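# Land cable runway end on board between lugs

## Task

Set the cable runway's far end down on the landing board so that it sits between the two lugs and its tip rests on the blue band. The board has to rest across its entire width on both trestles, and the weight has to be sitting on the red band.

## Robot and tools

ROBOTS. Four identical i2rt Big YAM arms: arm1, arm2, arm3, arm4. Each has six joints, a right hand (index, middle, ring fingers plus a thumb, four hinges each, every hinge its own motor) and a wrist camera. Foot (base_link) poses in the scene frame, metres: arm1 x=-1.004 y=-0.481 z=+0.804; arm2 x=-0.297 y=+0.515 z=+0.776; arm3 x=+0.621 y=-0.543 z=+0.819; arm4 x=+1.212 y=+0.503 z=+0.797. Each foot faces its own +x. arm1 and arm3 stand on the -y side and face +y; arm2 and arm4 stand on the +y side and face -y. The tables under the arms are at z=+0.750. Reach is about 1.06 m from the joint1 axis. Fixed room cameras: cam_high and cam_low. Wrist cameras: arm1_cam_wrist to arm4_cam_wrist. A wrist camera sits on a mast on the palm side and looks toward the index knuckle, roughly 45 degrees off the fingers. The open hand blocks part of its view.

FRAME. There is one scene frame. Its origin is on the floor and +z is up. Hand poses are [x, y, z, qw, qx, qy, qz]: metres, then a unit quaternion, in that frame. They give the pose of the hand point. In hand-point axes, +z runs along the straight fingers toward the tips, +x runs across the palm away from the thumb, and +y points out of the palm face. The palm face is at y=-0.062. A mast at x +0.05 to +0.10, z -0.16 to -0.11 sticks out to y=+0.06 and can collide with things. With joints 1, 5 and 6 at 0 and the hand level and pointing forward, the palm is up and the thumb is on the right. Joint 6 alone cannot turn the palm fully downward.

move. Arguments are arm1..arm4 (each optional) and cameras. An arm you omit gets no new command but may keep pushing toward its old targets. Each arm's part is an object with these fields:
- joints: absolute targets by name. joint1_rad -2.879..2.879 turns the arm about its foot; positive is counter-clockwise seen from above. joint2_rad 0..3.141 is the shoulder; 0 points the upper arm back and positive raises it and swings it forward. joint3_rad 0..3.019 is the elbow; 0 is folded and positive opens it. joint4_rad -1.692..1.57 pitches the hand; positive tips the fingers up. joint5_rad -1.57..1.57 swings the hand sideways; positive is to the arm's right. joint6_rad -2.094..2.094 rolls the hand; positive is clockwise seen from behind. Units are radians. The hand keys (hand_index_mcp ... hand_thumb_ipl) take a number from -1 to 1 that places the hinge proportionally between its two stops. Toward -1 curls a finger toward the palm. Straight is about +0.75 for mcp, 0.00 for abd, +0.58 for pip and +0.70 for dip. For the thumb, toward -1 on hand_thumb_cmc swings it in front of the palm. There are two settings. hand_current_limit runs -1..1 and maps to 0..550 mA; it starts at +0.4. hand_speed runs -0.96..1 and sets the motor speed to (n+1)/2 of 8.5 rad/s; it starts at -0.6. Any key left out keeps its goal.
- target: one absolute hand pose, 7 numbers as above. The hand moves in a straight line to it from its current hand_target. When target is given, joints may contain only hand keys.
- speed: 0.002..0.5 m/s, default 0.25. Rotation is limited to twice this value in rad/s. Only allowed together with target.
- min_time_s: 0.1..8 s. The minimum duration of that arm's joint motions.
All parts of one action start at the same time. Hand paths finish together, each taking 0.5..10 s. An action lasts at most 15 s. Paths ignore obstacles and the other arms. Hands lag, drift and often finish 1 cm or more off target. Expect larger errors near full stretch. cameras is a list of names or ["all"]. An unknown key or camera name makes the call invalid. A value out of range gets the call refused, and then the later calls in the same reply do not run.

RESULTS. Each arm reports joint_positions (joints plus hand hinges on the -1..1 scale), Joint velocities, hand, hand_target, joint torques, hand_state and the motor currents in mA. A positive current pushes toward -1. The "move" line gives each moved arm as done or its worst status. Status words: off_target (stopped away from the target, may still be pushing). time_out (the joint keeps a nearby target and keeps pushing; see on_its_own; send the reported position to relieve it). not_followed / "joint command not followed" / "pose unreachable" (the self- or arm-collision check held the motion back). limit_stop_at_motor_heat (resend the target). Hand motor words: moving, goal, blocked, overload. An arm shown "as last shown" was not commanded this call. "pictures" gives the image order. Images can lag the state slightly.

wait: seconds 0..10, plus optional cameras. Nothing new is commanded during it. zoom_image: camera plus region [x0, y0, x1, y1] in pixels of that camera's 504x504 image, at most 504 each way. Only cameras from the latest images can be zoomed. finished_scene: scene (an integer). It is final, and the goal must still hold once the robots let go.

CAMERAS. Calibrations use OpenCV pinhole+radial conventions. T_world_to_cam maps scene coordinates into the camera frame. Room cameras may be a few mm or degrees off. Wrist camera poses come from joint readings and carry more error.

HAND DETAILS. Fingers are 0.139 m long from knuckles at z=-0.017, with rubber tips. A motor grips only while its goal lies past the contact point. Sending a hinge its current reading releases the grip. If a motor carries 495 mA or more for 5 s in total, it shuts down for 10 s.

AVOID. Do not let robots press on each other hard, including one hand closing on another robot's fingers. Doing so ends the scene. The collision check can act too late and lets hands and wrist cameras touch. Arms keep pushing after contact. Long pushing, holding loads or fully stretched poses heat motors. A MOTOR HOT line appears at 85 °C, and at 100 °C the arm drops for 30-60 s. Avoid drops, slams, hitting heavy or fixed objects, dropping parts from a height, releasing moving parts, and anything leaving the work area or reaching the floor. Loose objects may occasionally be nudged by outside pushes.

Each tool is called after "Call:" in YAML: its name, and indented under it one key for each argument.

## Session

Call:
move:

Call:
zoom_image:
  camera: "cam_high"
  region: [160, 30, 360, 230]

Call:
zoom_image:
  camera: "cam_high"
  region: [130, 230, 380, 504]

Call:
zoom_image:
  camera: "cam_low"
  region: [180, 200, 440, 300]

Call:
zoom_image:
  camera: "cam_low"
  region: [0, 180, 180, 400]

Call:
zoom_image:
  camera: "arm4_cam_wrist"
  region: [110, 0, 504, 270]

Scene clock: 0.00 s.
Joint torques (N m): no reading
Heat: arm1: hottest joint3_rad 25 °C; arm2: hottest joint3_rad 32 °C; arm3: hottest joint2_rad 33 °C; arm4: hottest joint3_rad 28 °C.
Joint velocities: within noise
arm1.joint_positions: joint1_rad=-0.408 joint2_rad=+0.547 joint3_rad=+1.335 joint4_rad=-1.154 joint5_rad=+0.058 joint6_rad=+1.133 hand_index_mcp=+0.753 hand_index_abd=+0.000 hand_index_pip=+0.577 hand_index_dip=+0.696 hand_middle_mcp=+0.753 hand_middle_abd=+0.000 hand_middle_pip=+0.577 hand_middle_dip=+0.696 hand_ring_mcp=+0.753 hand_ring_abd=+0.000 hand_ring_pip=+0.577 hand_ring_dip=+0.696 hand_thumb_cmc=+0.714 hand_thumb_axl=+0.677 hand_thumb_mcp=+0.226 hand_thumb_ipl=+0.168 hand_current_limit=+0.400 hand_speed=-0.600
arm1.joint_status: not commanded
arm1.hand_state: goal,goal,goal,goal,goal,goal,goal,goal,goal,goal,goal,goal,goal,goal,goal,goal
arm1.index_mcp_current_ma: 0
arm1.index_abd_current_ma: 0
arm1.index_pip_current_ma: 0
arm1.index_dip_current_ma: 0
arm1.middle_mcp_current_ma: 0
arm1.middle_abd_current_ma: 0
arm1.middle_pip_current_ma: 0
arm1.middle_dip_current_ma: 0
arm1.ring_mcp_current_ma: 0
arm1.ring_abd_current_ma: 0
arm1.ring_pip_current_ma: 0
arm1.ring_dip_current_ma: 0
arm1.thumb_cmc_current_ma: 0
arm1.thumb_axl_current_ma: 0
arm1.thumb_mcp_current_ma: 0
arm1.thumb_ipl_current_ma: 0
arm1.hand_goal_index_mcp: 0.754
arm1.hand_goal_index_abd: 0.000
arm1.hand_goal_index_pip: 0.576
arm1.hand_goal_index_dip: 0.696
arm1.hand_goal_middle_mcp: 0.754
arm1.hand_goal_middle_abd: 0.000
arm1.hand_goal_middle_pip: 0.576
arm1.hand_goal_middle_dip: 0.696
arm1.hand_goal_ring_mcp: 0.754
arm1.hand_goal_ring_abd: 0.000
arm1.hand_goal_ring_pip: 0.576
arm1.hand_goal_ring_dip: 0.696
arm1.hand_goal_thumb_cmc: 0.714
arm1.hand_goal_thumb_axl: 0.678
arm1.hand_goal_thumb_mcp: 0.226
arm1.hand_goal_thumb_ipl: 0.168
arm1.hand: x=-0.8051 y=-0.3347 z=+1.3915 quat_wxyz=(-0.139, +0.622, +0.535, +0.555) (m; scene frame)
arm1.hand_target: x=-0.8073 y=-0.3382 z=+1.4009 quat_wxyz=(-0.142, +0.617, +0.531, +0.563) (m; scene frame)
arm1.hand_status: not commanded
arm2.joint_positions: joint1_rad=+0.065 joint2_rad=+0.596 joint3_rad=+1.433 joint4_rad=-1.338 joint5_rad=+0.038 joint6_rad=+1.049 hand_index_mcp=+0.753 hand_index_abd=+0.000 hand_index_pip=+0.577 hand_index_dip=+0.696 hand_middle_mcp=+0.753 hand_middle_abd=+0.000 hand_middle_pip=+0.577 hand_middle_dip=+0.696 hand_ring_mcp=+0.753 hand_ring_abd=+0.000 hand_ring_pip=+0.577 hand_ring_dip=+0.696 hand_thumb_cmc=+0.714 hand_thumb_axl=+0.677 hand_thumb_mcp=+0.226 hand_thumb_ipl=+0.168 hand_current_limit=+0.400 hand_speed=-0.600
arm2.joint_status: not commanded
arm2.hand_state: goal,goal,goal,goal,goal,goal,goal,goal,goal,goal,goal,goal,goal,goal,goal,goal
arm2.index_mcp_current_ma: 0
arm2.index_abd_current_ma: 0
arm2.index_pip_current_ma: 0
arm2.index_dip_current_ma: 0
arm2.middle_mcp_current_ma: 0
arm2.middle_abd_current_ma: 0
arm2.middle_pip_current_ma: 0
arm2.middle_dip_current_ma: 0
arm2.ring_mcp_current_ma: 0
arm2.ring_abd_current_ma: 0
arm2.ring_pip_current_ma: 0
arm2.ring_dip_current_ma: 0
arm2.thumb_cmc_current_ma: 0
arm2.thumb_axl_current_ma: 0
arm2.thumb_mcp_current_ma: 0
arm2.thumb_ipl_current_ma: 0
arm2.hand_goal_index_mcp: 0.754
arm2.hand_goal_index_abd: 0.000
arm2.hand_goal_index_pip: 0.576
arm2.hand_goal_index_dip: 0.696
arm2.hand_goal_middle_mcp: 0.754
arm2.hand_goal_middle_abd: 0.000
arm2.hand_goal_middle_pip: 0.576
arm2.hand_goal_middle_dip: 0.696
arm2.hand_goal_ring_mcp: 0.754
arm2.hand_goal_ring_abd: 0.000
arm2.hand_goal_ring_pip: 0.576
arm2.hand_goal_ring_dip: 0.696
arm2.hand_goal_thumb_cmc: 0.714
arm2.hand_goal_thumb_axl: 0.678
arm2.hand_goal_thumb_mcp: 0.226
arm2.hand_goal_thumb_ipl: 0.168
arm2.hand: x=-0.3878 y=+0.2925 z=+1.3636 quat_wxyz=(+0.452, +0.739, -0.437, +0.243) (m; scene frame)
arm2.hand_target: x=-0.3878 y=+0.2964 z=+1.3754 quat_wxyz=(+0.462, +0.732, -0.434, +0.249) (m; scene frame)
arm2.hand_status: not commanded
arm3.joint_positions: joint1_rad=-0.079 joint2_rad=+0.647 joint3_rad=+1.433 joint4_rad=-1.262 joint5_rad=-0.042 joint6_rad=+1.173 hand_index_mcp=+0.753 hand_index_abd=+0.000 hand_index_pip=+0.577 hand_index_dip=+0.696 hand_middle_mcp=+0.753 hand_middle_abd=+0.000 hand_middle_pip=+0.577 hand_middle_dip=+0.696 hand_ring_mcp=+0.753 hand_ring_abd=+0.000 hand_ring_pip=+0.577 hand_ring_dip=+0.696 hand_thumb_cmc=+0.714 hand_thumb_axl=+0.677 hand_thumb_mcp=+0.226 hand_thumb_ipl=+0.168 hand_current_limit=+0.400 hand_speed=-0.600
arm3.joint_status: not commanded
arm3.hand_state: goal,goal,goal,goal,goal,goal,goal,goal,goal,goal,goal,goal,goal,goal,goal,goal
arm3.index_mcp_current_ma: 0
arm3.index_abd_current_ma: 0
arm3.index_pip_current_ma: 0
arm3.index_dip_current_ma: 0
arm3.middle_mcp_current_ma: 0
arm3.middle_abd_current_ma: 0
arm3.middle_pip_current_ma: 0
arm3.middle_dip_current_ma: 0
arm3.ring_mcp_current_ma: 0
arm3.ring_abd_current_ma: 0
arm3.ring_pip_current_ma: 0
arm3.ring_dip_current_ma: 0
arm3.thumb_cmc_current_ma: 0
arm3.thumb_axl_current_ma: 0
arm3.thumb_mcp_current_ma: 0
arm3.thumb_ipl_current_ma: 0
arm3.hand_goal_index_mcp: 0.754
arm3.hand_goal_index_abd: 0.000
arm3.hand_goal_index_pip: 0.576
arm3.hand_goal_index_dip: 0.696
arm3.hand_goal_middle_mcp: 0.754
arm3.hand_goal_middle_abd: 0.000
arm3.hand_goal_middle_pip: 0.576
arm3.hand_goal_middle_dip: 0.696
arm3.hand_goal_ring_mcp: 0.754
arm3.hand_goal_ring_abd: 0.000
arm3.hand_goal_ring_pip: 0.576
arm3.hand_goal_ring_dip: 0.696
arm3.hand_goal_thumb_cmc: 0.714
arm3.hand_goal_thumb_axl: 0.678
arm3.hand_goal_thumb_mcp: 0.226
arm3.hand_goal_thumb_ipl: 0.168
arm3.hand: x=+0.6809 y=-0.2847 z=+1.4006 quat_wxyz=(-0.319, +0.435, +0.732, +0.416) (m; scene frame)
arm3.hand_target: x=+0.6811 y=-0.2880 z=+1.4114 quat_wxyz=(-0.325, +0.431, +0.726, +0.425) (m; scene frame)
arm3.hand_status: not commanded
arm4.joint_positions: joint1_rad=-0.380 joint2_rad=+0.639 joint3_rad=+1.338 joint4_rad=-1.150 joint5_rad=+0.068 joint6_rad=+1.154 hand_index_mcp=+0.753 hand_index_abd=+0.000 hand_index_pip=+0.577 hand_index_dip=+0.696 hand_middle_mcp=+0.753 hand_middle_abd=+0.000 hand_middle_pip=+0.577 hand_middle_dip=+0.696 hand_ring_mcp=+0.753 hand_ring_abd=+0.000 hand_ring_pip=+0.577 hand_ring_dip=+0.696 hand_thumb_cmc=+0.714 hand_thumb_axl=+0.677 hand_thumb_mcp=+0.226 hand_thumb_ipl=+0.168 hand_current_limit=+0.400 hand_speed=-0.600
arm4.joint_status: not commanded
arm4.hand_state: goal,goal,goal,goal,goal,goal,goal,goal,goal,goal,goal,goal,goal,goal,goal,goal
arm4.index_mcp_current_ma: 0
arm4.index_abd_current_ma: 0
arm4.index_pip_current_ma: 0
arm4.index_dip_current_ma: 0
arm4.middle_mcp_current_ma: 0
arm4.middle_abd_current_ma: 0
arm4.middle_pip_current_ma: 0
arm4.middle_dip_current_ma: 0
arm4.ring_mcp_current_ma: 0
arm4.ring_abd_current_ma: 0
arm4.ring_pip_current_ma: 0
arm4.ring_dip_current_ma: 0
arm4.thumb_cmc_current_ma: 0
arm4.thumb_axl_current_ma: 0
arm4.thumb_mcp_current_ma: 0
arm4.thumb_ipl_current_ma: 0
arm4.hand_goal_index_mcp: 0.754
arm4.hand_goal_index_abd: 0.000
arm4.hand_goal_index_pip: 0.576
arm4.hand_goal_index_dip: 0.696
arm4.hand_goal_middle_mcp: 0.754
arm4.hand_goal_middle_abd: 0.000
arm4.hand_goal_middle_pip: 0.576
arm4.hand_goal_middle_dip: 0.696
arm4.hand_goal_ring_mcp: 0.754
arm4.hand_goal_ring_abd: 0.000
arm4.hand_goal_ring_pip: 0.576
arm4.hand_goal_ring_dip: 0.696
arm4.hand_goal_thumb_cmc: 0.714
arm4.hand_goal_thumb_axl: 0.678
arm4.hand_goal_thumb_mcp: 0.226
arm4.hand_goal_thumb_ipl: 0.168
arm4.hand: x=+1.0539 y=+0.2681 z=+1.3645 quat_wxyz=(+0.496, +0.633, -0.557, +0.205) (m; scene frame)
arm4.hand_target: x=+1.0547 y=+0.2709 z=+1.3742 quat_wxyz=(+0.504, +0.628, -0.554, +0.209) (m; scene frame)
arm4.hand_status: not commanded
pictures: arm1_cam_wrist, arm2_cam_wrist, arm3_cam_wrist, arm4_cam_wrist, cam_high, cam_low
camera_calibration:
arm1_cam_wrist: T_world_to_cam=[[0.624936, -0.68157, -0.38068, 0.834897], [-0.778861, -0.511103, -0.363522, -0.3366], [0.0531989, 0.523675, -0.850255, 1.53054], [0, 0, 0, 1]] pos_world=[-0.865345, -0.404504, 1.49682]
arm2_cam_wrist: T_world_to_cam=[[-0.934759, 0.241016, -0.261032, -0.0537403], [0.300261, 0.928662, -0.217786, 0.0915421], [0.18992, -0.281955, -0.940442, 1.56247], [0, 0, 0, 1]] pos_world=[-0.374466, 0.368488, 1.47532]
arm3_cam_wrist: T_world_to_cam=[[0.907819, -0.0752532, -0.412556, -0.028406], [-0.186591, -0.953507, -0.236662, 0.142773], [-0.375565, 0.291825, -0.879653, 1.69649], [0, 0, 0, 1]] pos_world=[0.689568, -0.36108, 1.51439]
arm4_cam_wrist: T_world_to_cam=[[-0.765078, 0.493897, -0.413183, 1.27208], [0.607931, 0.765555, -0.210584, -0.608976], [0.212308, -0.4123, -0.885965, 1.22067], [0, 0, 0, 1]] pos_world=[1.0843, 0.341209, 1.47884]

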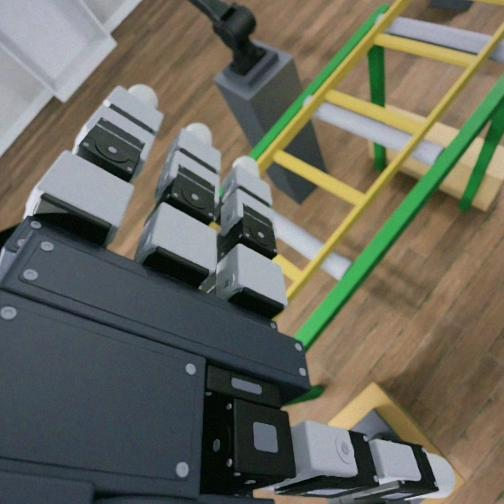

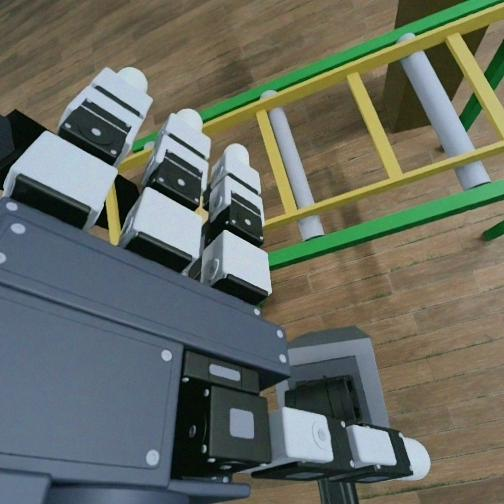

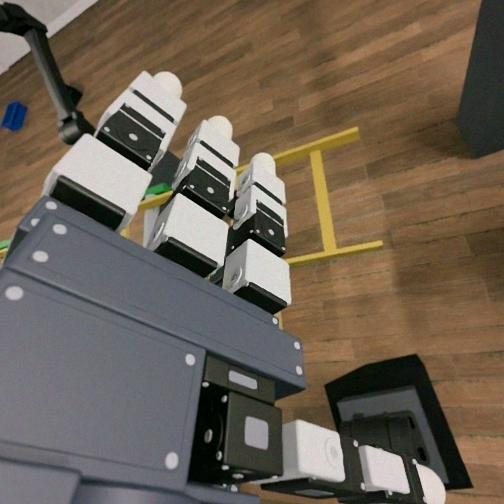

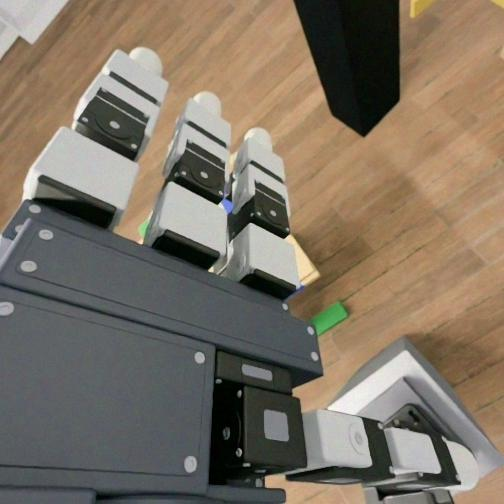

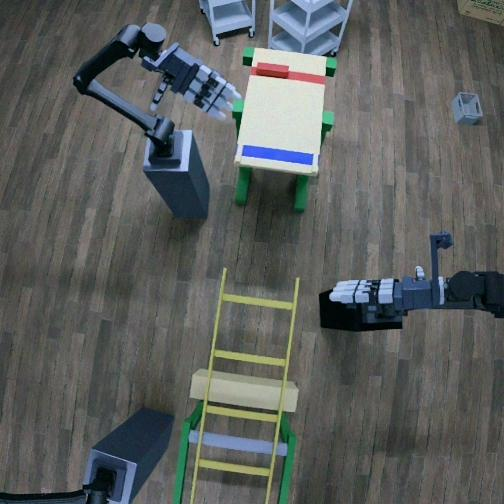

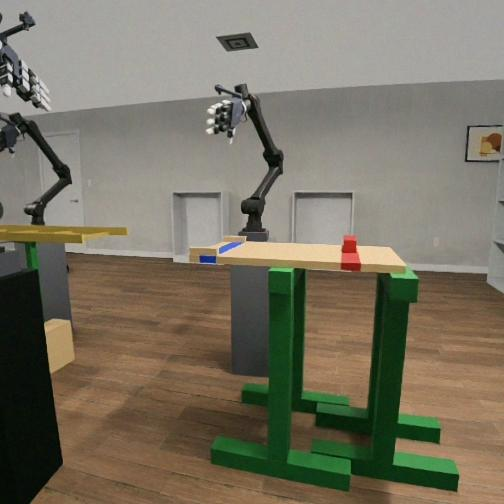

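Scaled by 2.520 from the camera's 504x504 image, which has a finer 720x720 frame.

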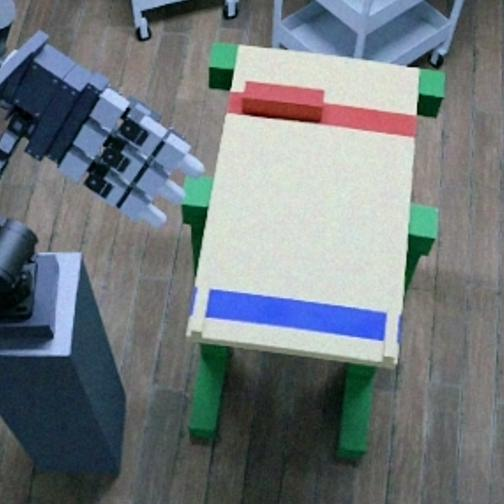

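Scaled by 1.839 from the camera's 504x504 image, which has a finer 720x720 frame.

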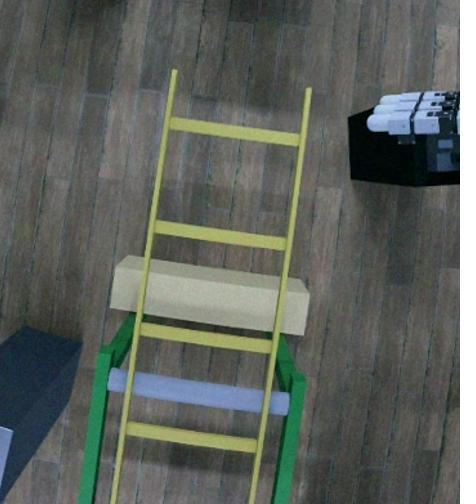

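Scaled by 1.938 from the camera's 504x504 image, which has a finer 720x720 frame.

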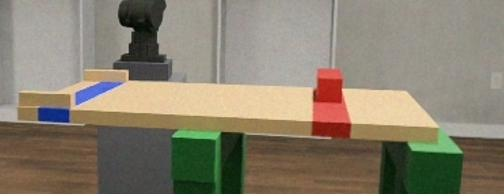

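Scaled by 2.291 from the camera's 504x504 image, which has a finer 720x720 frame.

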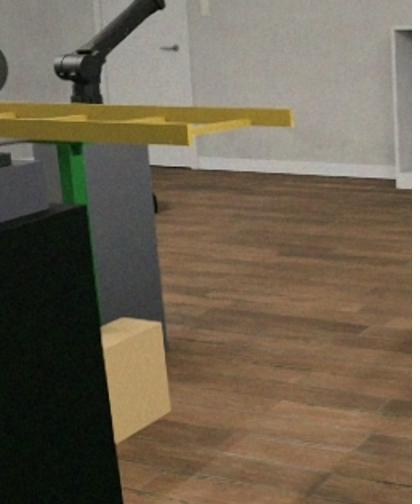

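Scaled by 1.279 from the camera's 504x504 image, which has a finer 720x720 frame.

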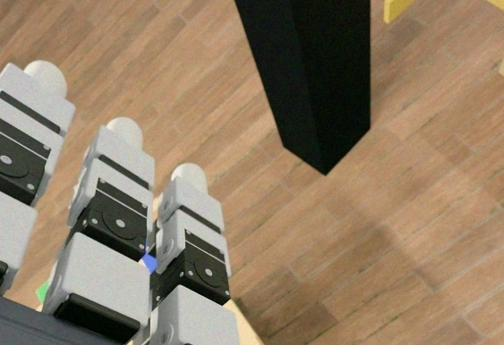

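Call:
move:
  arm3: {"joints": {"joint1_rad": 0.42, "joint2_rad": 1.2, "joint3_rad": 1.4, "joint4_rad": -1.6, "joint5_rad": 0.0, "joint6_rad": 2.05, "hand_current_limit": 0.7}, "min_time_s": 3}
  arm4: {"joints": {"joint1_rad": 0.33, "joint2_rad": 0.613, "joint3_rad": 1.329, "joint4_rad": -1.298, "joint5_rad": 0.0, "joint6_rad": 1.128}, "min_time_s": 3}
  cameras: ["arm3_cam_wrist", "arm4_cam_wrist"]

Call:
move:
  arm3: {"target": [0.358, -0.035, 0.99, 0, 0.6745, 0.7382, 0], "speed": 0.2}
  cameras: ["arm3_cam_wrist", "arm4_cam_wrist", "cam_high"]

Call:
zoom_image:
  camera: "arm4_cam_wrist"
  region: [250, 0, 504, 300]

Scene clock: 110.23 s.
Joint torques (N m): arm1=[0.56 3.43 9.62 1.99 0.08 -0.11] | arm2=[-0.85 1.03 10.4 2.14 0 -0.08] | arm3=[-0.26 -5.3 7.46 0.5 0.16 0.09] | arm4=[0.21 -3.08 6.82 1.7 0.11 -0.22]
Heat: arm1: hottest joint3_rad 34 °C; arm2: hottest joint3_rad 41 °C; arm3: hottest joint3_rad 43 °C; arm4: hottest joint3_rad 33 °C.
move: arm3 done; arm4 done
Joint velocities: within noise
arm1, arm2: as last shown
arm1.joint_positions: joint1_rad=-0.408 joint2_rad=+0.547 joint3_rad=+1.335 joint4_rad=-1.154 joint5_rad=+0.058 joint6_rad=+1.133 hand_index_mcp=+0.755 hand_index_abd=+0.001 hand_index_pip=+0.577 hand_index_dip=+0.696 hand_middle_mcp=+0.755 hand_middle_abd=+0.001 hand_middle_pip=+0.577 hand_middle_dip=+0.696 hand_ring_mcp=+0.755 hand_ring_abd=+0.001 hand_ring_pip=+0.577 hand_ring_dip=+0.696 hand_thumb_cmc=+0.715 hand_thumb_axl=+0.677 hand_thumb_mcp=+0.226 hand_thumb_ipl=+0.168 hand_current_limit=+0.400 hand_speed=-0.600
arm1.index_mcp_current_ma: 2
arm1.index_pip_current_ma: 1
arm1.middle_mcp_current_ma: 2
arm1.middle_pip_current_ma: 1
arm1.ring_mcp_current_ma: 2
arm1.ring_pip_current_ma: 1
arm1.thumb_cmc_current_ma: 1
arm1.thumb_axl_current_ma: -1
arm2.joint_positions: joint1_rad=+0.065 joint2_rad=+0.596 joint3_rad=+1.433 joint4_rad=-1.338 joint5_rad=+0.038 joint6_rad=+1.049 hand_index_mcp=+0.755 hand_index_abd=+0.000 hand_index_pip=+0.577 hand_index_dip=+0.696 hand_middle_mcp=+0.755 hand_middle_abd=+0.000 hand_middle_pip=+0.577 hand_middle_dip=+0.696 hand_ring_mcp=+0.755 hand_ring_abd=+0.000 hand_ring_pip=+0.577 hand_ring_dip=+0.696 hand_thumb_cmc=+0.715 hand_thumb_axl=+0.677 hand_thumb_mcp=+0.226 hand_thumb_ipl=+0.168 hand_current_limit=+0.400 hand_speed=-0.600
arm2.index_mcp_current_ma: 5
arm2.index_abd_current_ma: 1
arm2.index_pip_current_ma: 3
arm2.middle_mcp_current_ma: 4
arm2.middle_abd_current_ma: 1
arm2.middle_pip_current_ma: 3
arm2.ring_mcp_current_ma: 4
arm2.ring_abd_current_ma: 1
arm2.ring_pip_current_ma: 3
arm2.thumb_cmc_current_ma: 4
arm2.thumb_axl_current_ma: -4
arm2.thumb_mcp_current_ma: -1
arm2.thumb_ipl_current_ma: -2
arm3.joint_positions: joint1_rad=+0.410 joint2_rad=+1.188 joint3_rad=+1.409 joint4_rad=-1.587 joint5_rad=-0.003 joint6_rad=+2.039 hand_index_mcp=+0.754 hand_index_abd=+0.001 hand_index_pip=+0.577 hand_index_dip=+0.696 hand_middle_mcp=+0.754 hand_middle_abd=+0.001 hand_middle_pip=+0.577 hand_middle_dip=+0.696 hand_ring_mcp=+0.754 hand_ring_abd=+0.001 hand_ring_pip=+0.577 hand_ring_dip=+0.696 hand_thumb_cmc=+0.714 hand_thumb_axl=+0.677 hand_thumb_mcp=+0.224 hand_thumb_ipl=+0.168 hand_current_limit=+0.700 hand_speed=-0.600
arm3.joint_status: all done
arm3.hand_state: goal,goal,goal,goal,goal,goal,goal,goal,goal,goal,goal,goal,goal,goal,goal,goal
arm3.index_mcp_current_ma: 0
arm3.index_abd_current_ma: 0
arm3.index_pip_current_ma: 0
arm3.index_dip_current_ma: 0
arm3.middle_mcp_current_ma: 0
arm3.middle_abd_current_ma: 0
arm3.middle_pip_current_ma: 0
arm3.middle_dip_current_ma: 0
arm3.ring_mcp_current_ma: 0
arm3.ring_abd_current_ma: 0
arm3.ring_pip_current_ma: 0
arm3.ring_dip_current_ma: 0
arm3.thumb_cmc_current_ma: 0
arm3.thumb_axl_current_ma: 0
arm3.thumb_mcp_current_ma: 0
arm3.thumb_ipl_current_ma: 0
arm3.hand_goal_index_mcp: 0.754
arm3.hand_goal_index_abd: 0.000
arm3.hand_goal_index_pip: 0.576
arm3.hand_goal_index_dip: 0.696
arm3.hand_goal_middle_mcp: 0.754
arm3.hand_goal_middle_abd: 0.000
arm3.hand_goal_middle_pip: 0.576
arm3.hand_goal_middle_dip: 0.696
arm3.hand_goal_ring_mcp: 0.754
arm3.hand_goal_ring_abd: 0.000
arm3.hand_goal_ring_pip: 0.576
arm3.hand_goal_ring_dip: 0.696
arm3.hand_goal_thumb_cmc: 0.714
arm3.hand_goal_thumb_axl: 0.678
arm3.hand_goal_thumb_mcp: 0.226
arm3.hand_goal_thumb_ipl: 0.168
arm3.hand: x=+0.5112 y=-0.2502 z=+1.1579 quat_wxyz=(-0.101, +0.669, +0.736, +0.030) (m; scene frame)
arm3.hand_target: x=+0.5099 y=-0.2539 z=+1.1513 quat_wxyz=(-0.085, +0.671, +0.736, +0.026) (m; scene frame)
arm3.hand_status: not commanded
arm4.joint_positions: joint1_rad=+0.317 joint2_rad=+0.627 joint3_rad=+1.333 joint4_rad=-1.289 joint5_rad=+0.003 joint6_rad=+1.138 hand_index_mcp=+0.755 hand_index_abd=+0.001 hand_index_pip=+0.577 hand_index_dip=+0.696 hand_middle_mcp=+0.755 hand_middle_abd=+0.001 hand_middle_pip=+0.577 hand_middle_dip=+0.696 hand_ring_mcp=+0.755 hand_ring_abd=+0.001 hand_ring_pip=+0.577 hand_ring_dip=+0.696 hand_thumb_cmc=+0.715 hand_thumb_axl=+0.677 hand_thumb_mcp=+0.226 hand_thumb_ipl=+0.168 hand_current_limit=+0.400 hand_speed=-0.600
arm4.joint_status: all done
arm4.hand_state: goal,goal,goal,goal,goal,goal,goal,goal,goal,goal,goal,goal,goal,goal,goal,goal
arm4.index_mcp_current_ma: 3
arm4.index_abd_current_ma: 2
arm4.index_pip_current_ma: 2
arm4.index_dip_current_ma: 0
arm4.middle_mcp_current_ma: 3
arm4.middle_abd_current_ma: 2
arm4.middle_pip_current_ma: 2
arm4.middle_dip_current_ma: 0
arm4.ring_mcp_current_ma: 3
arm4.ring_abd_current_ma: 2
arm4.ring_pip_current_ma: 2
arm4.ring_dip_current_ma: 0
arm4.thumb_cmc_current_ma: 2
arm4.thumb_axl_current_ma: -2
arm4.thumb_mcp_current_ma: -1
arm4.thumb_ipl_current_ma: -1
arm4.hand_goal_index_mcp: 0.754
arm4.hand_goal_index_abd: 0.000
arm4.hand_goal_index_pip: 0.576
arm4.hand_goal_index_dip: 0.696
arm4.hand_goal_middle_mcp: 0.754
arm4.hand_goal_middle_abd: 0.000
arm4.hand_goal_middle_pip: 0.576
arm4.hand_goal_middle_dip: 0.696
arm4.hand_goal_ring_mcp: 0.754
arm4.hand_goal_ring_abd: 0.000
arm4.hand_goal_ring_pip: 0.576
arm4.hand_goal_ring_dip: 0.696
arm4.hand_goal_thumb_cmc: 0.714
arm4.hand_goal_thumb_axl: 0.678
arm4.hand_goal_thumb_mcp: 0.226
arm4.hand_goal_thumb_ipl: 0.168
arm4.hand: x=+1.2507 y=+0.2355 z=+1.3308 quat_wxyz=(+0.340, +0.828, -0.296, +0.333) (m; scene frame)
arm4.hand_target: x=+1.2523 y=+0.2413 z=+1.3308 quat_wxyz=(+0.339, +0.831, -0.286, +0.335) (m; scene frame)
arm4.hand_status: not commanded
pictures: arm3_cam_wrist, arm4_cam_wrist
camera_calibration:
arm3_cam_wrist: T_world_to_cam=[[0.715835, -0.661279, -0.224255, -0.238362], [-0.386727, -0.642858, 0.661193, -0.772946], [-0.581397, -0.386579, -0.715915, 1.15509], [0, 0, 0, 1]] pos_world=[0.543274, -0.207984, 1.28456]
arm4_cam_wrist: T_world_to_cam=[[-0.916507, -0.117063, -0.382506, 1.71729], [-0.0947718, 0.992541, -0.0766817, -0.0635195], [0.388629, -0.0340286, -0.920766, 0.872313], [0, 0, 0, 1]] pos_world=[1.22888, 0.293761, 1.4552]

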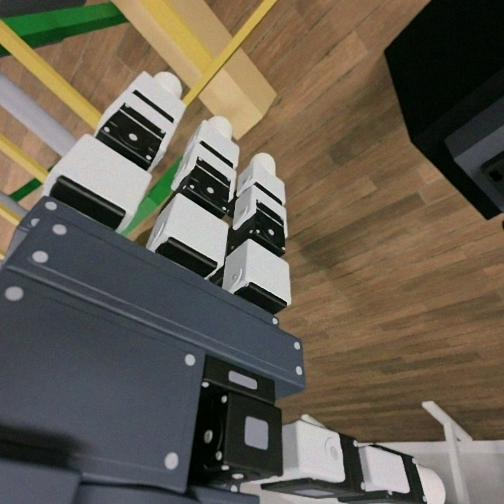

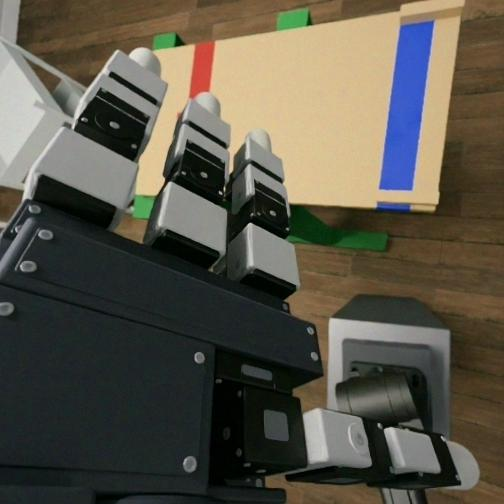

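Scene clock: 112.80 s.
Joint torques (N m): arm1=[0.56 3.43 9.62 1.99 0.09 -0.11] | arm2=[-0.79 1.03 10.37 2.14 0 -0.08] | arm3=[-0.38 -17.08 11.88 -0.01 -0.1 0.09] | arm4=[-0.73 -2.96 6.86 1.69 0.11 -0.17]
Heat: arm1: hottest joint3_rad 34 °C; arm2: hottest joint3_rad 41 °C; arm3: hottest joint3_rad 44 °C; arm4: hottest joint3_rad 33 °C.
move: arm3 off_target
Joint velocities: within noise
arm1, arm2, arm4: as last shown
arm3.joint_positions: joint1_rad=+0.424 joint2_rad=+2.003 joint3_rad=+1.908 joint4_rad=-1.497 joint5_rad=-0.004 joint6_rad=+2.056 hand_index_mcp=+0.754 hand_index_abd=+0.001 hand_index_pip=+0.577 hand_index_dip=+0.696 hand_middle_mcp=+0.754 hand_middle_abd=+0.001 hand_middle_pip=+0.577 hand_middle_dip=+0.696 hand_ring_mcp=+0.754 hand_ring_abd=+0.001 hand_ring_pip=+0.577 hand_ring_dip=+0.696 hand_thumb_cmc=+0.714 hand_thumb_axl=+0.677 hand_thumb_mcp=+0.223 hand_thumb_ipl=+0.168 hand_current_limit=+0.700 hand_speed=-0.600
arm3.joint_status: not commanded
arm3.hand_state: goal,goal,goal,goal,goal,goal,goal,goal,goal,goal,goal,goal,goal,goal,goal,goal
arm3.index_mcp_current_ma: 0
arm3.index_abd_current_ma: 0
arm3.index_pip_current_ma: 0
arm3.index_dip_current_ma: 0
arm3.middle_mcp_current_ma: 0
arm3.middle_abd_current_ma: 0
arm3.middle_pip_current_ma: 0
arm3.middle_dip_current_ma: 0
arm3.ring_mcp_current_ma: 0
arm3.ring_abd_current_ma: 0
arm3.ring_pip_current_ma: 0
arm3.ring_dip_current_ma: 0
arm3.thumb_cmc_current_ma: 0
arm3.thumb_axl_current_ma: 0
arm3.thumb_mcp_current_ma: 0
arm3.thumb_ipl_current_ma: 0
arm3.hand_goal_index_mcp: 0.754
arm3.hand_goal_index_abd: 0.000
arm3.hand_goal_index_pip: 0.576
arm3.hand_goal_index_dip: 0.696
arm3.hand_goal_middle_mcp: 0.754
arm3.hand_goal_middle_abd: 0.000
arm3.hand_goal_middle_pip: 0.576
arm3.hand_goal_middle_dip: 0.696
arm3.hand_goal_ring_mcp: 0.754
arm3.hand_goal_ring_abd: 0.000
arm3.hand_goal_ring_pip: 0.576
arm3.hand_goal_ring_dip: 0.696
arm3.hand_goal_thumb_cmc: 0.714
arm3.hand_goal_thumb_axl: 0.678
arm3.hand_goal_thumb_mcp: 0.226
arm3.hand_goal_thumb_ipl: 0.168
arm3.hand: x=+0.3709 y=-0.0426 z=+0.9861 quat_wxyz=(+0.008, +0.674, +0.739, +0.000) (m; scene frame)
arm3.hand_target: x=+0.3583 y=-0.0356 z=+0.9899 quat_wxyz=(-0.001, +0.674, +0.738, +0.000) (m; scene frame)
arm3.hand_status: off_target (0.016 m and 0.9 deg from the pose sent, 0.313 m and 12.1 deg at the start)
pictures: arm3_cam_wrist, arm4_cam_wrist, cam_high
camera_calibration:
arm3_cam_wrist: T_world_to_cam=[[0.727169, -0.686418, -0.00750651, -0.2582], [-0.472189, -0.508099, 0.720328, -0.601046], [-0.49826, -0.520256, -0.693593, 0.972204], [0, 0, 0, 1]] pos_world=[0.388358, 0.0231708, 1.10533]
arm4_cam_wrist: T_world_to_cam=[[-0.916507, -0.117063, -0.382506, 1.71729], [-0.0947718, 0.992541, -0.0766817, -0.0635195], [0.388629, -0.0340286, -0.920766, 0.872313], [0, 0, 0, 1]] pos_world=[1.22888, 0.293761, 1.4552]

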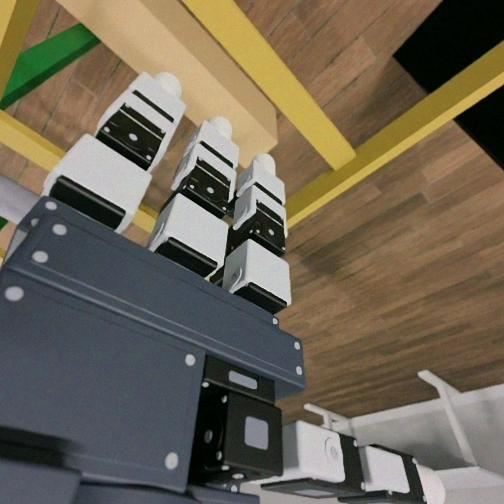

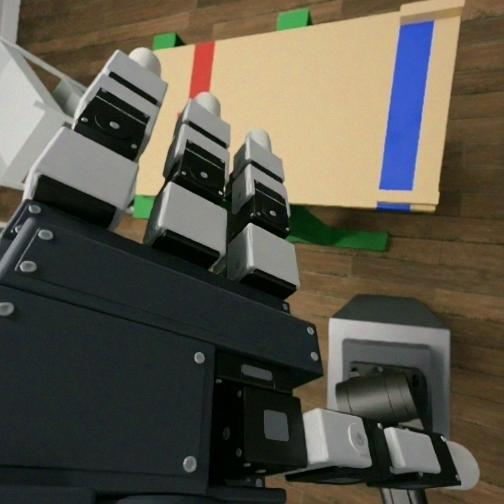

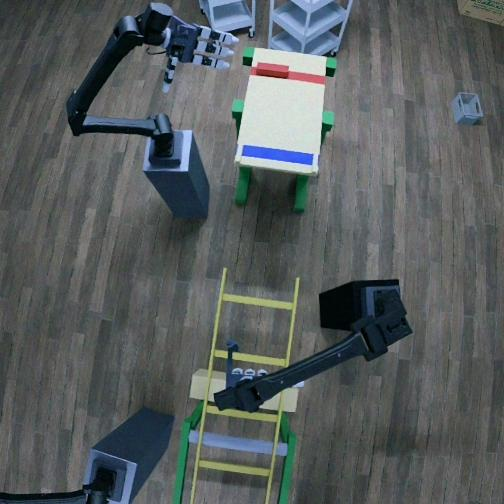

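Scaled by 1.680 from the camera's 504x504 image, which has a finer 720x720 frame.

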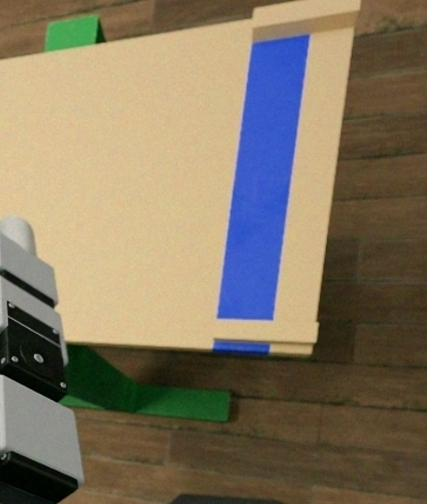

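Call:
move:
  arm3: {"target": [0.352, -0.030, 0.826, 0, 0.6745, 0.7382, 0], "speed": 0.12}
  cameras: ["arm3_cam_wrist"]

Call:
zoom_image:
  camera: "arm3_cam_wrist"
  region: [0, 0, 504, 300]

Scene clock: 126.23 s.
Joint torques (N m): arm1=[0.56 3.43 9.62 2 0.09 -0.11] | arm2=[-0.79 1.08 10.37 2.14 0 -0.08] | arm3=[-0.32 -18.14 7.01 1.09 -0.09 0.09] | arm4=[0.26 -2.84 6.82 1.76 0.06 -0.14]
Heat: arm1: hottest joint3_rad 34 °C; arm2: hottest joint3_rad 41 °C; arm3: hottest joint3_rad 44 °C; arm4: hottest joint3_rad 33 °C.
move: arm3 off_target
Joint velocities: within noise
arm1, arm2, arm4: as last shown
arm3.joint_positions: joint1_rad=+0.428 joint2_rad=+2.136 joint3_rad=+1.748 joint4_rad=-1.169 joint5_rad=-0.004 joint6_rad=+2.061 hand_index_mcp=+0.754 hand_index_abd=+0.001 hand_index_pip=+0.577 hand_index_dip=+0.696 hand_middle_mcp=+0.754 hand_middle_abd=+0.001 hand_middle_pip=+0.577 hand_middle_dip=+0.696 hand_ring_mcp=+0.754 hand_ring_abd=+0.001 hand_ring_pip=+0.577 hand_ring_dip=+0.696 hand_thumb_cmc=+0.714 hand_thumb_axl=+0.677 hand_thumb_mcp=+0.223 hand_thumb_ipl=+0.168 hand_current_limit=+0.700 hand_speed=-0.600
arm3.joint_status: not commanded
arm3.hand_state: goal,goal,goal,goal,goal,goal,goal,goal,goal,goal,goal,goal,goal,goal,goal,goal
arm3.index_mcp_current_ma: 0
arm3.index_abd_current_ma: 0
arm3.index_pip_current_ma: 0
arm3.index_dip_current_ma: 0
arm3.middle_mcp_current_ma: 0
arm3.middle_abd_current_ma: 0
arm3.middle_pip_current_ma: 0
arm3.middle_dip_current_ma: 0
arm3.ring_mcp_current_ma: 0
arm3.ring_abd_current_ma: 0
arm3.ring_pip_current_ma: 0
arm3.ring_dip_current_ma: 0
arm3.thumb_cmc_current_ma: 0
arm3.thumb_axl_current_ma: 0
arm3.thumb_mcp_current_ma: 0
arm3.thumb_ipl_current_ma: 0
arm3.hand_goal_index_mcp: 0.754
arm3.hand_goal_index_abd: 0.000
arm3.hand_goal_index_pip: 0.576
arm3.hand_goal_index_dip: 0.696
arm3.hand_goal_middle_mcp: 0.754
arm3.hand_goal_middle_abd: 0.000
arm3.hand_goal_middle_pip: 0.576
arm3.hand_goal_middle_dip: 0.696
arm3.hand_goal_ring_mcp: 0.754
arm3.hand_goal_ring_abd: 0.000
arm3.hand_goal_ring_pip: 0.576
arm3.hand_goal_ring_dip: 0.696
arm3.hand_goal_thumb_cmc: 0.714
arm3.hand_goal_thumb_axl: 0.678
arm3.hand_goal_thumb_mcp: 0.226
arm3.hand_goal_thumb_ipl: 0.168
arm3.hand: x=+0.3573 y=-0.0245 z=+0.8439 quat_wxyz=(-0.009, +0.675, +0.738, +0.004) (m; scene frame)
arm3.hand_target: x=+0.3523 y=-0.0304 z=+0.8263 quat_wxyz=(+0.000, +0.674, +0.738, +0.000) (m; scene frame)
arm3.hand_status: off_target (0.020 m and 1.2 deg from the pose sent, 0.162 m and 0.9 deg at the start)
pictures: arm3_cam_wrist
camera_calibration:
arm3_cam_wrist: T_world_to_cam=[[0.72585, -0.686585, -0.0417565, -0.207519], [-0.45877, -0.528451, 0.714332, -0.496173], [-0.512516, -0.499341, -0.69856, 0.88611], [0, 0, 0, 1]] pos_world=[0.377144, 0.0377884, 0.964768]

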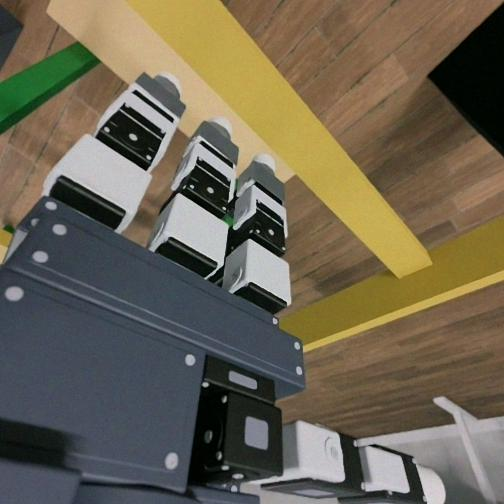

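Scaled by 1.000.

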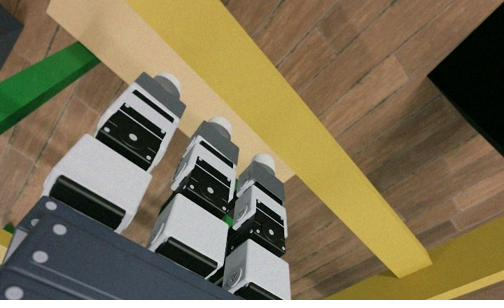

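Call:
move:
  arm3: {"joints": {"hand_index_dip": -0.5, "hand_middle_dip": -0.5, "hand_ring_dip": -0.5, "hand_index_pip": 0.358, "hand_middle_pip": 0.358, "hand_ring_pip": 0.358}}

Call:
move:
  arm3: {"joints": {"hand_index_dip": -0.62, "hand_middle_dip": -0.62, "hand_ring_dip": -0.62}, "target": [0.378, -0.030, 0.828, 0, 0.6745, 0.7382, 0], "speed": 0.08}
  cameras: ["arm3_cam_wrist"]

Scene clock: 133.10 s.
Joint torques (N m): arm1=[0.5 3.43 9.62 1.99 0.08 -0.11] | arm2=[-0.85 1.08 10.4 2.15 0 -0.08] | arm3=[-0.32 -18.14 7.02 1.07 -0.05 0.09] | arm4=[-0.03 -3.14 6.89 1.88 0.12 -0.12]
Heat: arm1: hottest joint3_rad 34 °C; arm2: hottest joint3_rad 42 °C; arm3: hottest joint3_rad 44 °C; arm4: hottest joint3_rad 32 °C.
move: arm3 done
Joint velocities: within noise
arm1, arm2, arm4: as last shown
arm3.joint_positions: joint1_rad=+0.428 joint2_rad=+2.136 joint3_rad=+1.748 joint4_rad=-1.169 joint5_rad=-0.005 joint6_rad=+2.061 hand_index_mcp=+0.754 hand_index_abd=+0.001 hand_index_pip=+0.361 hand_index_dip=-0.496 hand_middle_mcp=+0.754 hand_middle_abd=+0.001 hand_middle_pip=+0.361 hand_middle_dip=-0.496 hand_ring_mcp=+0.754 hand_ring_abd=+0.001 hand_ring_pip=+0.362 hand_ring_dip=-0.497 hand_thumb_cmc=+0.714 hand_thumb_axl=+0.677 hand_thumb_mcp=+0.223 hand_thumb_ipl=+0.168 hand_current_limit=+0.700 hand_speed=-0.600
arm3.joint_status: all done
arm3.hand_state: goal,goal,goal,goal,goal,goal,goal,goal,goal,goal,goal,goal,goal,goal,goal,goal
arm3.index_mcp_current_ma: 0
arm3.index_abd_current_ma: 0
arm3.index_pip_current_ma: 0
arm3.index_dip_current_ma: 0
arm3.middle_mcp_current_ma: 0
arm3.middle_abd_current_ma: 0
arm3.middle_pip_current_ma: 0
arm3.middle_dip_current_ma: 1
arm3.ring_mcp_current_ma: 0
arm3.ring_abd_current_ma: 0
arm3.ring_pip_current_ma: 1
arm3.ring_dip_current_ma: 0
arm3.thumb_cmc_current_ma: 0
arm3.thumb_axl_current_ma: 0
arm3.thumb_mcp_current_ma: 0
arm3.thumb_ipl_current_ma: 0
arm3.hand_goal_index_mcp: 0.754
arm3.hand_goal_index_abd: 0.000
arm3.hand_goal_index_pip: 0.358
arm3.hand_goal_index_dip: -0.500
arm3.hand_goal_middle_mcp: 0.754
arm3.hand_goal_middle_abd: 0.000
arm3.hand_goal_middle_pip: 0.358
arm3.hand_goal_middle_dip: -0.500
arm3.hand_goal_ring_mcp: 0.754
arm3.hand_goal_ring_abd: 0.000
arm3.hand_goal_ring_pip: 0.358
arm3.hand_goal_ring_dip: -0.500
arm3.hand_goal_thumb_cmc: 0.714
arm3.hand_goal_thumb_axl: 0.678
arm3.hand_goal_thumb_mcp: 0.226
arm3.hand_goal_thumb_ipl: 0.168
arm3.hand: x=+0.3572 y=-0.0245 z=+0.8439 quat_wxyz=(-0.009, +0.675, +0.738, +0.004) (m; scene frame)
arm3.hand_target: x=+0.3524 y=-0.0303 z=+0.8263 quat_wxyz=(+0.000, +0.675, +0.738, +0.000) (m; scene frame)
arm3.hand_status: not commanded
pictures: none

Scene clock: 134.27 s.
Joint torques (N m): arm1=[0.56 3.49 9.62 2 0.09 -0.11] | arm2=[-0.73 1.03 10.39 2.13 0 -0.08] | arm3=[-2.26 -20.54 6.45 0.99 -0.04 -0.09] | arm4=[-0.32 -3.02 6.98 1.69 0.09 -0.2]
Heat: arm1: hottest joint3_rad 34 °C; arm2: hottest joint3_rad 42 °C; arm3: hottest joint3_rad 44 °C; arm4: hottest joint3_rad 32 °C.
move: arm3 done
Joint velocities: within noise
arm1, arm2, arm4: as last shown
arm3.joint_positions: joint1_rad=+0.413 joint2_rad=+2.136 joint3_rad=+1.695 joint4_rad=-1.147 joint5_rad=-0.005 joint6_rad=+2.048 hand_index_mcp=+0.754 hand_index_abd=+0.001 hand_index_pip=+0.361 hand_index_dip=-0.616 hand_middle_mcp=+0.754 hand_middle_abd=+0.001 hand_middle_pip=+0.361 hand_middle_dip=-0.616 hand_ring_mcp=+0.754 hand_ring_abd=+0.001 hand_ring_pip=+0.362 hand_ring_dip=-0.617 hand_thumb_cmc=+0.714 hand_thumb_axl=+0.677 hand_thumb_mcp=+0.223 hand_thumb_ipl=+0.168 hand_current_limit=+0.700 hand_speed=-0.600
arm3.joint_status: all done
arm3.hand_state: goal,goal,goal,goal,goal,goal,goal,goal,goal,goal,goal,goal,goal,goal,goal,goal
arm3.index_mcp_current_ma: 0
arm3.index_abd_current_ma: 0
arm3.index_pip_current_ma: 0
arm3.index_dip_current_ma: 0
arm3.middle_mcp_current_ma: 0
arm3.middle_abd_current_ma: 0
arm3.middle_pip_current_ma: 0
arm3.middle_dip_current_ma: 1
arm3.ring_mcp_current_ma: 0
arm3.ring_abd_current_ma: 0
arm3.ring_pip_current_ma: 1
arm3.ring_dip_current_ma: 0
arm3.thumb_cmc_current_ma: 0
arm3.thumb_axl_current_ma: 0
arm3.thumb_mcp_current_ma: 0
arm3.thumb_ipl_current_ma: 0
arm3.hand_goal_index_mcp: 0.754
arm3.hand_goal_index_abd: 0.000
arm3.hand_goal_index_pip: 0.358
arm3.hand_goal_index_dip: -0.620
arm3.hand_goal_middle_mcp: 0.754
arm3.hand_goal_middle_abd: 0.000
arm3.hand_goal_middle_pip: 0.358
arm3.hand_goal_middle_dip: -0.620
arm3.hand_goal_ring_mcp: 0.754
arm3.hand_goal_ring_abd: 0.000
arm3.hand_goal_ring_pip: 0.358
arm3.hand_goal_ring_dip: -0.620
arm3.hand_goal_thumb_cmc: 0.714
arm3.hand_goal_thumb_axl: 0.678
arm3.hand_goal_thumb_mcp: 0.226
arm3.hand_goal_thumb_ipl: 0.168
arm3.hand: x=+0.3741 y=-0.0325 z=+0.8272 quat_wxyz=(+0.006, +0.676, +0.737, +0.000) (m; scene frame)
arm3.hand_target: x=+0.3781 y=-0.0300 z=+0.8281 quat_wxyz=(+0.000, +0.675, +0.738, +0.000) (m; scene frame)
arm3.hand_status: done (0.005 m and 0.7 deg from the pose sent, 0.027 m and 1.2 deg at the start)
pictures: arm3_cam_wrist
camera_calibration:
arm3_cam_wrist: T_world_to_cam=[[0.724259, -0.689427, -0.0118199, -0.250164], [-0.472095, -0.508295, 0.720252, -0.479965], [-0.502569, -0.516069, -0.693612, 0.870633], [0, 0, 0, 1]] pos_world=[0.392148, 0.0328727, 0.94662]

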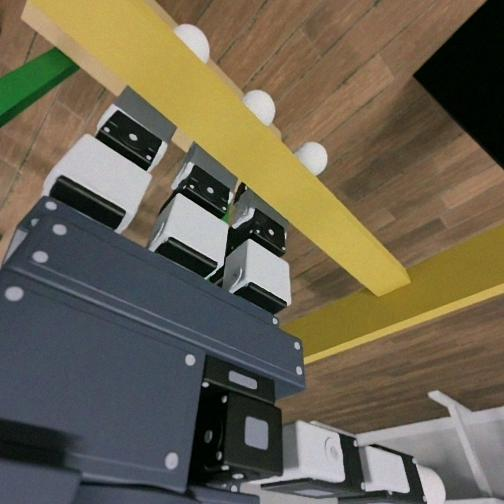

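Call:
move:
  arm3: {"target": [0.40, -0.030, 0.882, 0, 0.6745, 0.7382, 0], "speed": 0.1}

Call:
move:
  arm3: {"target": [0.54, -0.030, 0.89, 0, 0.7, 0.714, 0], "speed": 0.1}
  cameras: ["arm3_cam_wrist", "cam_high"]

Call:
zoom_image:
  camera: "cam_high"
  region: [180, 200, 340, 360]

Scene clock: 140.73 s.
Joint torques (N m): arm1=[0.56 3.49 9.61 2 0.09 -0.1] | arm2=[-0.73 1.03 10.39 2.15 0 -0.08] | arm3=[-3.14 -23.77 7.36 -0.81 0.34 -0.06] | arm4=[0.15 -3.43 6.86 1.73 0.13 -0.2]
Heat: arm1: hottest joint3_rad 35 °C; arm2: hottest joint3_rad 42 °C; arm3: hottest joint3_rad 43 °C; arm4: hottest joint3_rad 32 °C.
move: arm3 off_target
Joint velocities: within noise
arm1, arm2, arm4: as last shown
arm3.joint_positions: joint1_rad=+0.389 joint2_rad=+2.100 joint3_rad=+1.691 joint4_rad=-1.194 joint5_rad=-0.015 joint6_rad=+2.013 hand_index_mcp=+0.773 hand_index_abd=-0.002 hand_index_pip=+0.374 hand_index_dip=-0.609 hand_middle_mcp=+0.767 hand_middle_abd=+0.000 hand_middle_pip=+0.371 hand_middle_dip=-0.607 hand_ring_mcp=+0.763 hand_ring_abd=-0.001 hand_ring_pip=+0.371 hand_ring_dip=-0.612 hand_thumb_cmc=+0.714 hand_thumb_axl=+0.677 hand_thumb_mcp=+0.223 hand_thumb_ipl=+0.168 hand_current_limit=+0.700 hand_speed=-0.600
arm3.joint_status: not commanded
arm3.hand_state: goal,goal,goal,goal,goal,goal,goal,goal,goal,goal,goal,goal,goal,goal,goal,goal
arm3.index_mcp_current_ma: 10
arm3.index_abd_current_ma: 0
arm3.index_pip_current_ma: 6
arm3.index_dip_current_ma: 3
arm3.middle_mcp_current_ma: 5
arm3.middle_abd_current_ma: 0
arm3.middle_pip_current_ma: 5
arm3.middle_dip_current_ma: 5
arm3.ring_mcp_current_ma: 3
arm3.ring_abd_current_ma: 0
arm3.ring_pip_current_ma: 4
arm3.ring_dip_current_ma: 2
arm3.thumb_cmc_current_ma: 0
arm3.thumb_axl_current_ma: 0
arm3.thumb_mcp_current_ma: 0
arm3.thumb_ipl_current_ma: 0
arm3.hand_goal_index_mcp: 0.754
arm3.hand_goal_index_abd: 0.000
arm3.hand_goal_index_pip: 0.358
arm3.hand_goal_index_dip: -0.620
arm3.hand_goal_middle_mcp: 0.754
arm3.hand_goal_middle_abd: 0.000
arm3.hand_goal_middle_pip: 0.358
arm3.hand_goal_middle_dip: -0.620
arm3.hand_goal_ring_mcp: 0.754
arm3.hand_goal_ring_abd: 0.000
arm3.hand_goal_ring_pip: 0.358
arm3.hand_goal_ring_dip: -0.620
arm3.hand_goal_thumb_cmc: 0.714
arm3.hand_goal_thumb_axl: 0.678
arm3.hand_goal_thumb_mcp: 0.226
arm3.hand_goal_thumb_ipl: 0.168
arm3.hand: x=+0.3899 y=-0.0322 z=+0.8481 quat_wxyz=(+0.011, +0.672, +0.741, -0.007) (m; scene frame)
arm3.hand_target: x=+0.4000 y=-0.0303 z=+0.8806 quat_wxyz=(+0.000, +0.675, +0.738, +0.000) (m; scene frame)
arm3.hand_status: off_target (0.035 m and 1.5 deg from the pose sent, 0.061 m and 0.7 deg at the start)
pictures: none

Scene clock: 142.83 s.
Joint torques (N m): arm1=[0.56 3.49 9.62 1.99 0.09 -0.1] | arm2=[-0.79 1.08 10.39 2.14 0.01 -0.08] | arm3=[-1.49 -23.06 7.28 -0.03 0.05 0.03] | arm4=[0.79 -2.67 7.09 1.7 0.12 -0.17]
Heat: arm1: hottest joint3_rad 35 °C; arm2: hottest joint3_rad 42 °C; arm3: hottest joint3_rad 43 °C; arm4: hottest joint3_rad 32 °C.
move: arm3 off_target
Joint velocities: within noise
arm1, arm2, arm4: as last shown
arm3.joint_positions: joint1_rad=+0.152 joint2_rad=+1.982 joint3_rad=+1.494 joint4_rad=-1.159 joint5_rad=-0.005 joint6_rad=+1.848 hand_index_mcp=+0.787 hand_index_abd=-0.014 hand_index_pip=+0.390 hand_index_dip=-0.582 hand_middle_mcp=+0.776 hand_middle_abd=-0.004 hand_middle_pip=+0.375 hand_middle_dip=-0.607 hand_ring_mcp=+0.759 hand_ring_abd=-0.003 hand_ring_pip=+0.363 hand_ring_dip=-0.617 hand_thumb_cmc=+0.714 hand_thumb_axl=+0.677 hand_thumb_mcp=+0.223 hand_thumb_ipl=+0.168 hand_current_limit=+0.700 hand_speed=-0.600
arm3.joint_status: not commanded
arm3.hand_state: blocked,goal,blocked,blocked,blocked,goal,goal,goal,goal,goal,goal,goal,goal,goal,goal,goal
arm3.index_mcp_current_ma: 27
arm3.index_abd_current_ma: -4
arm3.index_pip_current_ma: 23
arm3.index_dip_current_ma: 33
arm3.middle_mcp_current_ma: 13
arm3.middle_abd_current_ma: 0
arm3.middle_pip_current_ma: 8
arm3.middle_dip_current_ma: 5
arm3.ring_mcp_current_ma: 1
arm3.ring_abd_current_ma: 0
arm3.ring_pip_current_ma: 1
arm3.ring_dip_current_ma: 0
arm3.thumb_cmc_current_ma: 0
arm3.thumb_axl_current_ma: 0
arm3.thumb_mcp_current_ma: 0
arm3.thumb_ipl_current_ma: 0
arm3.hand_goal_index_mcp: 0.754
arm3.hand_goal_index_abd: 0.000
arm3.hand_goal_index_pip: 0.358
arm3.hand_goal_index_dip: -0.620
arm3.hand_goal_middle_mcp: 0.754
arm3.hand_goal_middle_abd: 0.000
arm3.hand_goal_middle_pip: 0.358
arm3.hand_goal_middle_dip: -0.620
arm3.hand_goal_ring_mcp: 0.754
arm3.hand_goal_ring_abd: 0.000
arm3.hand_goal_ring_pip: 0.358
arm3.hand_goal_ring_dip: -0.620
arm3.hand_goal_thumb_cmc: 0.714
arm3.hand_goal_thumb_axl: 0.678
arm3.hand_goal_thumb_mcp: 0.226
arm3.hand_goal_thumb_ipl: 0.168
arm3.hand: x=+0.5406 y=-0.0356 z=+0.8512 quat_wxyz=(+0.030, +0.697, +0.716, -0.016) (m; scene frame)
arm3.hand_target: x=+0.5403 y=-0.0308 z=+0.8886 quat_wxyz=(+0.000, +0.700, +0.714, +0.000) (m; scene frame)
arm3.hand_status: off_target (0.039 m and 3.9 deg from the pose sent, 0.156 m and 4.7 deg at the start)
pictures: arm3_cam_wrist, cam_high
camera_calibration:
arm3_cam_wrist: T_world_to_cam=[[0.680688, -0.731559, 0.0385497, -0.393382], [-0.511991, -0.437433, 0.739268, -0.412308], [-0.523955, -0.522948, -0.672307, 0.962599], [0, 0, 0, 1]] pos_world=[0.561031, 0.0352502, 0.967133]

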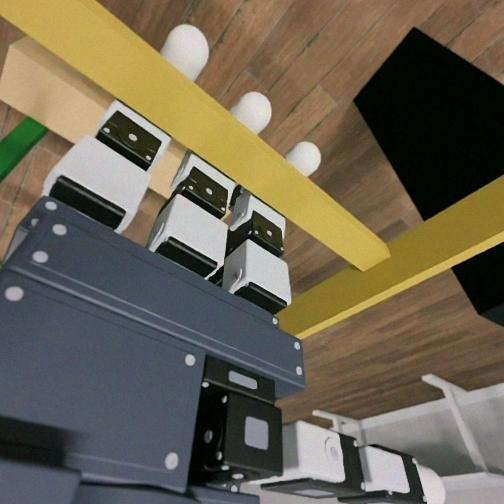

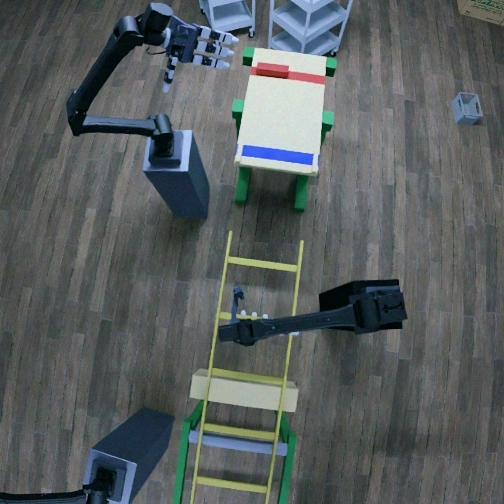

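Scaled by 3.150 from the camera's 504x504 image, which has a finer 720x720 frame.

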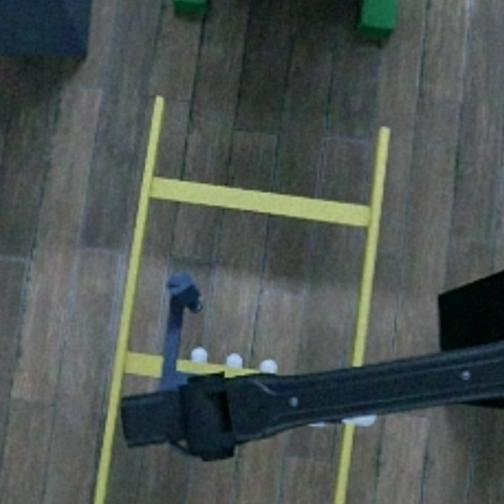

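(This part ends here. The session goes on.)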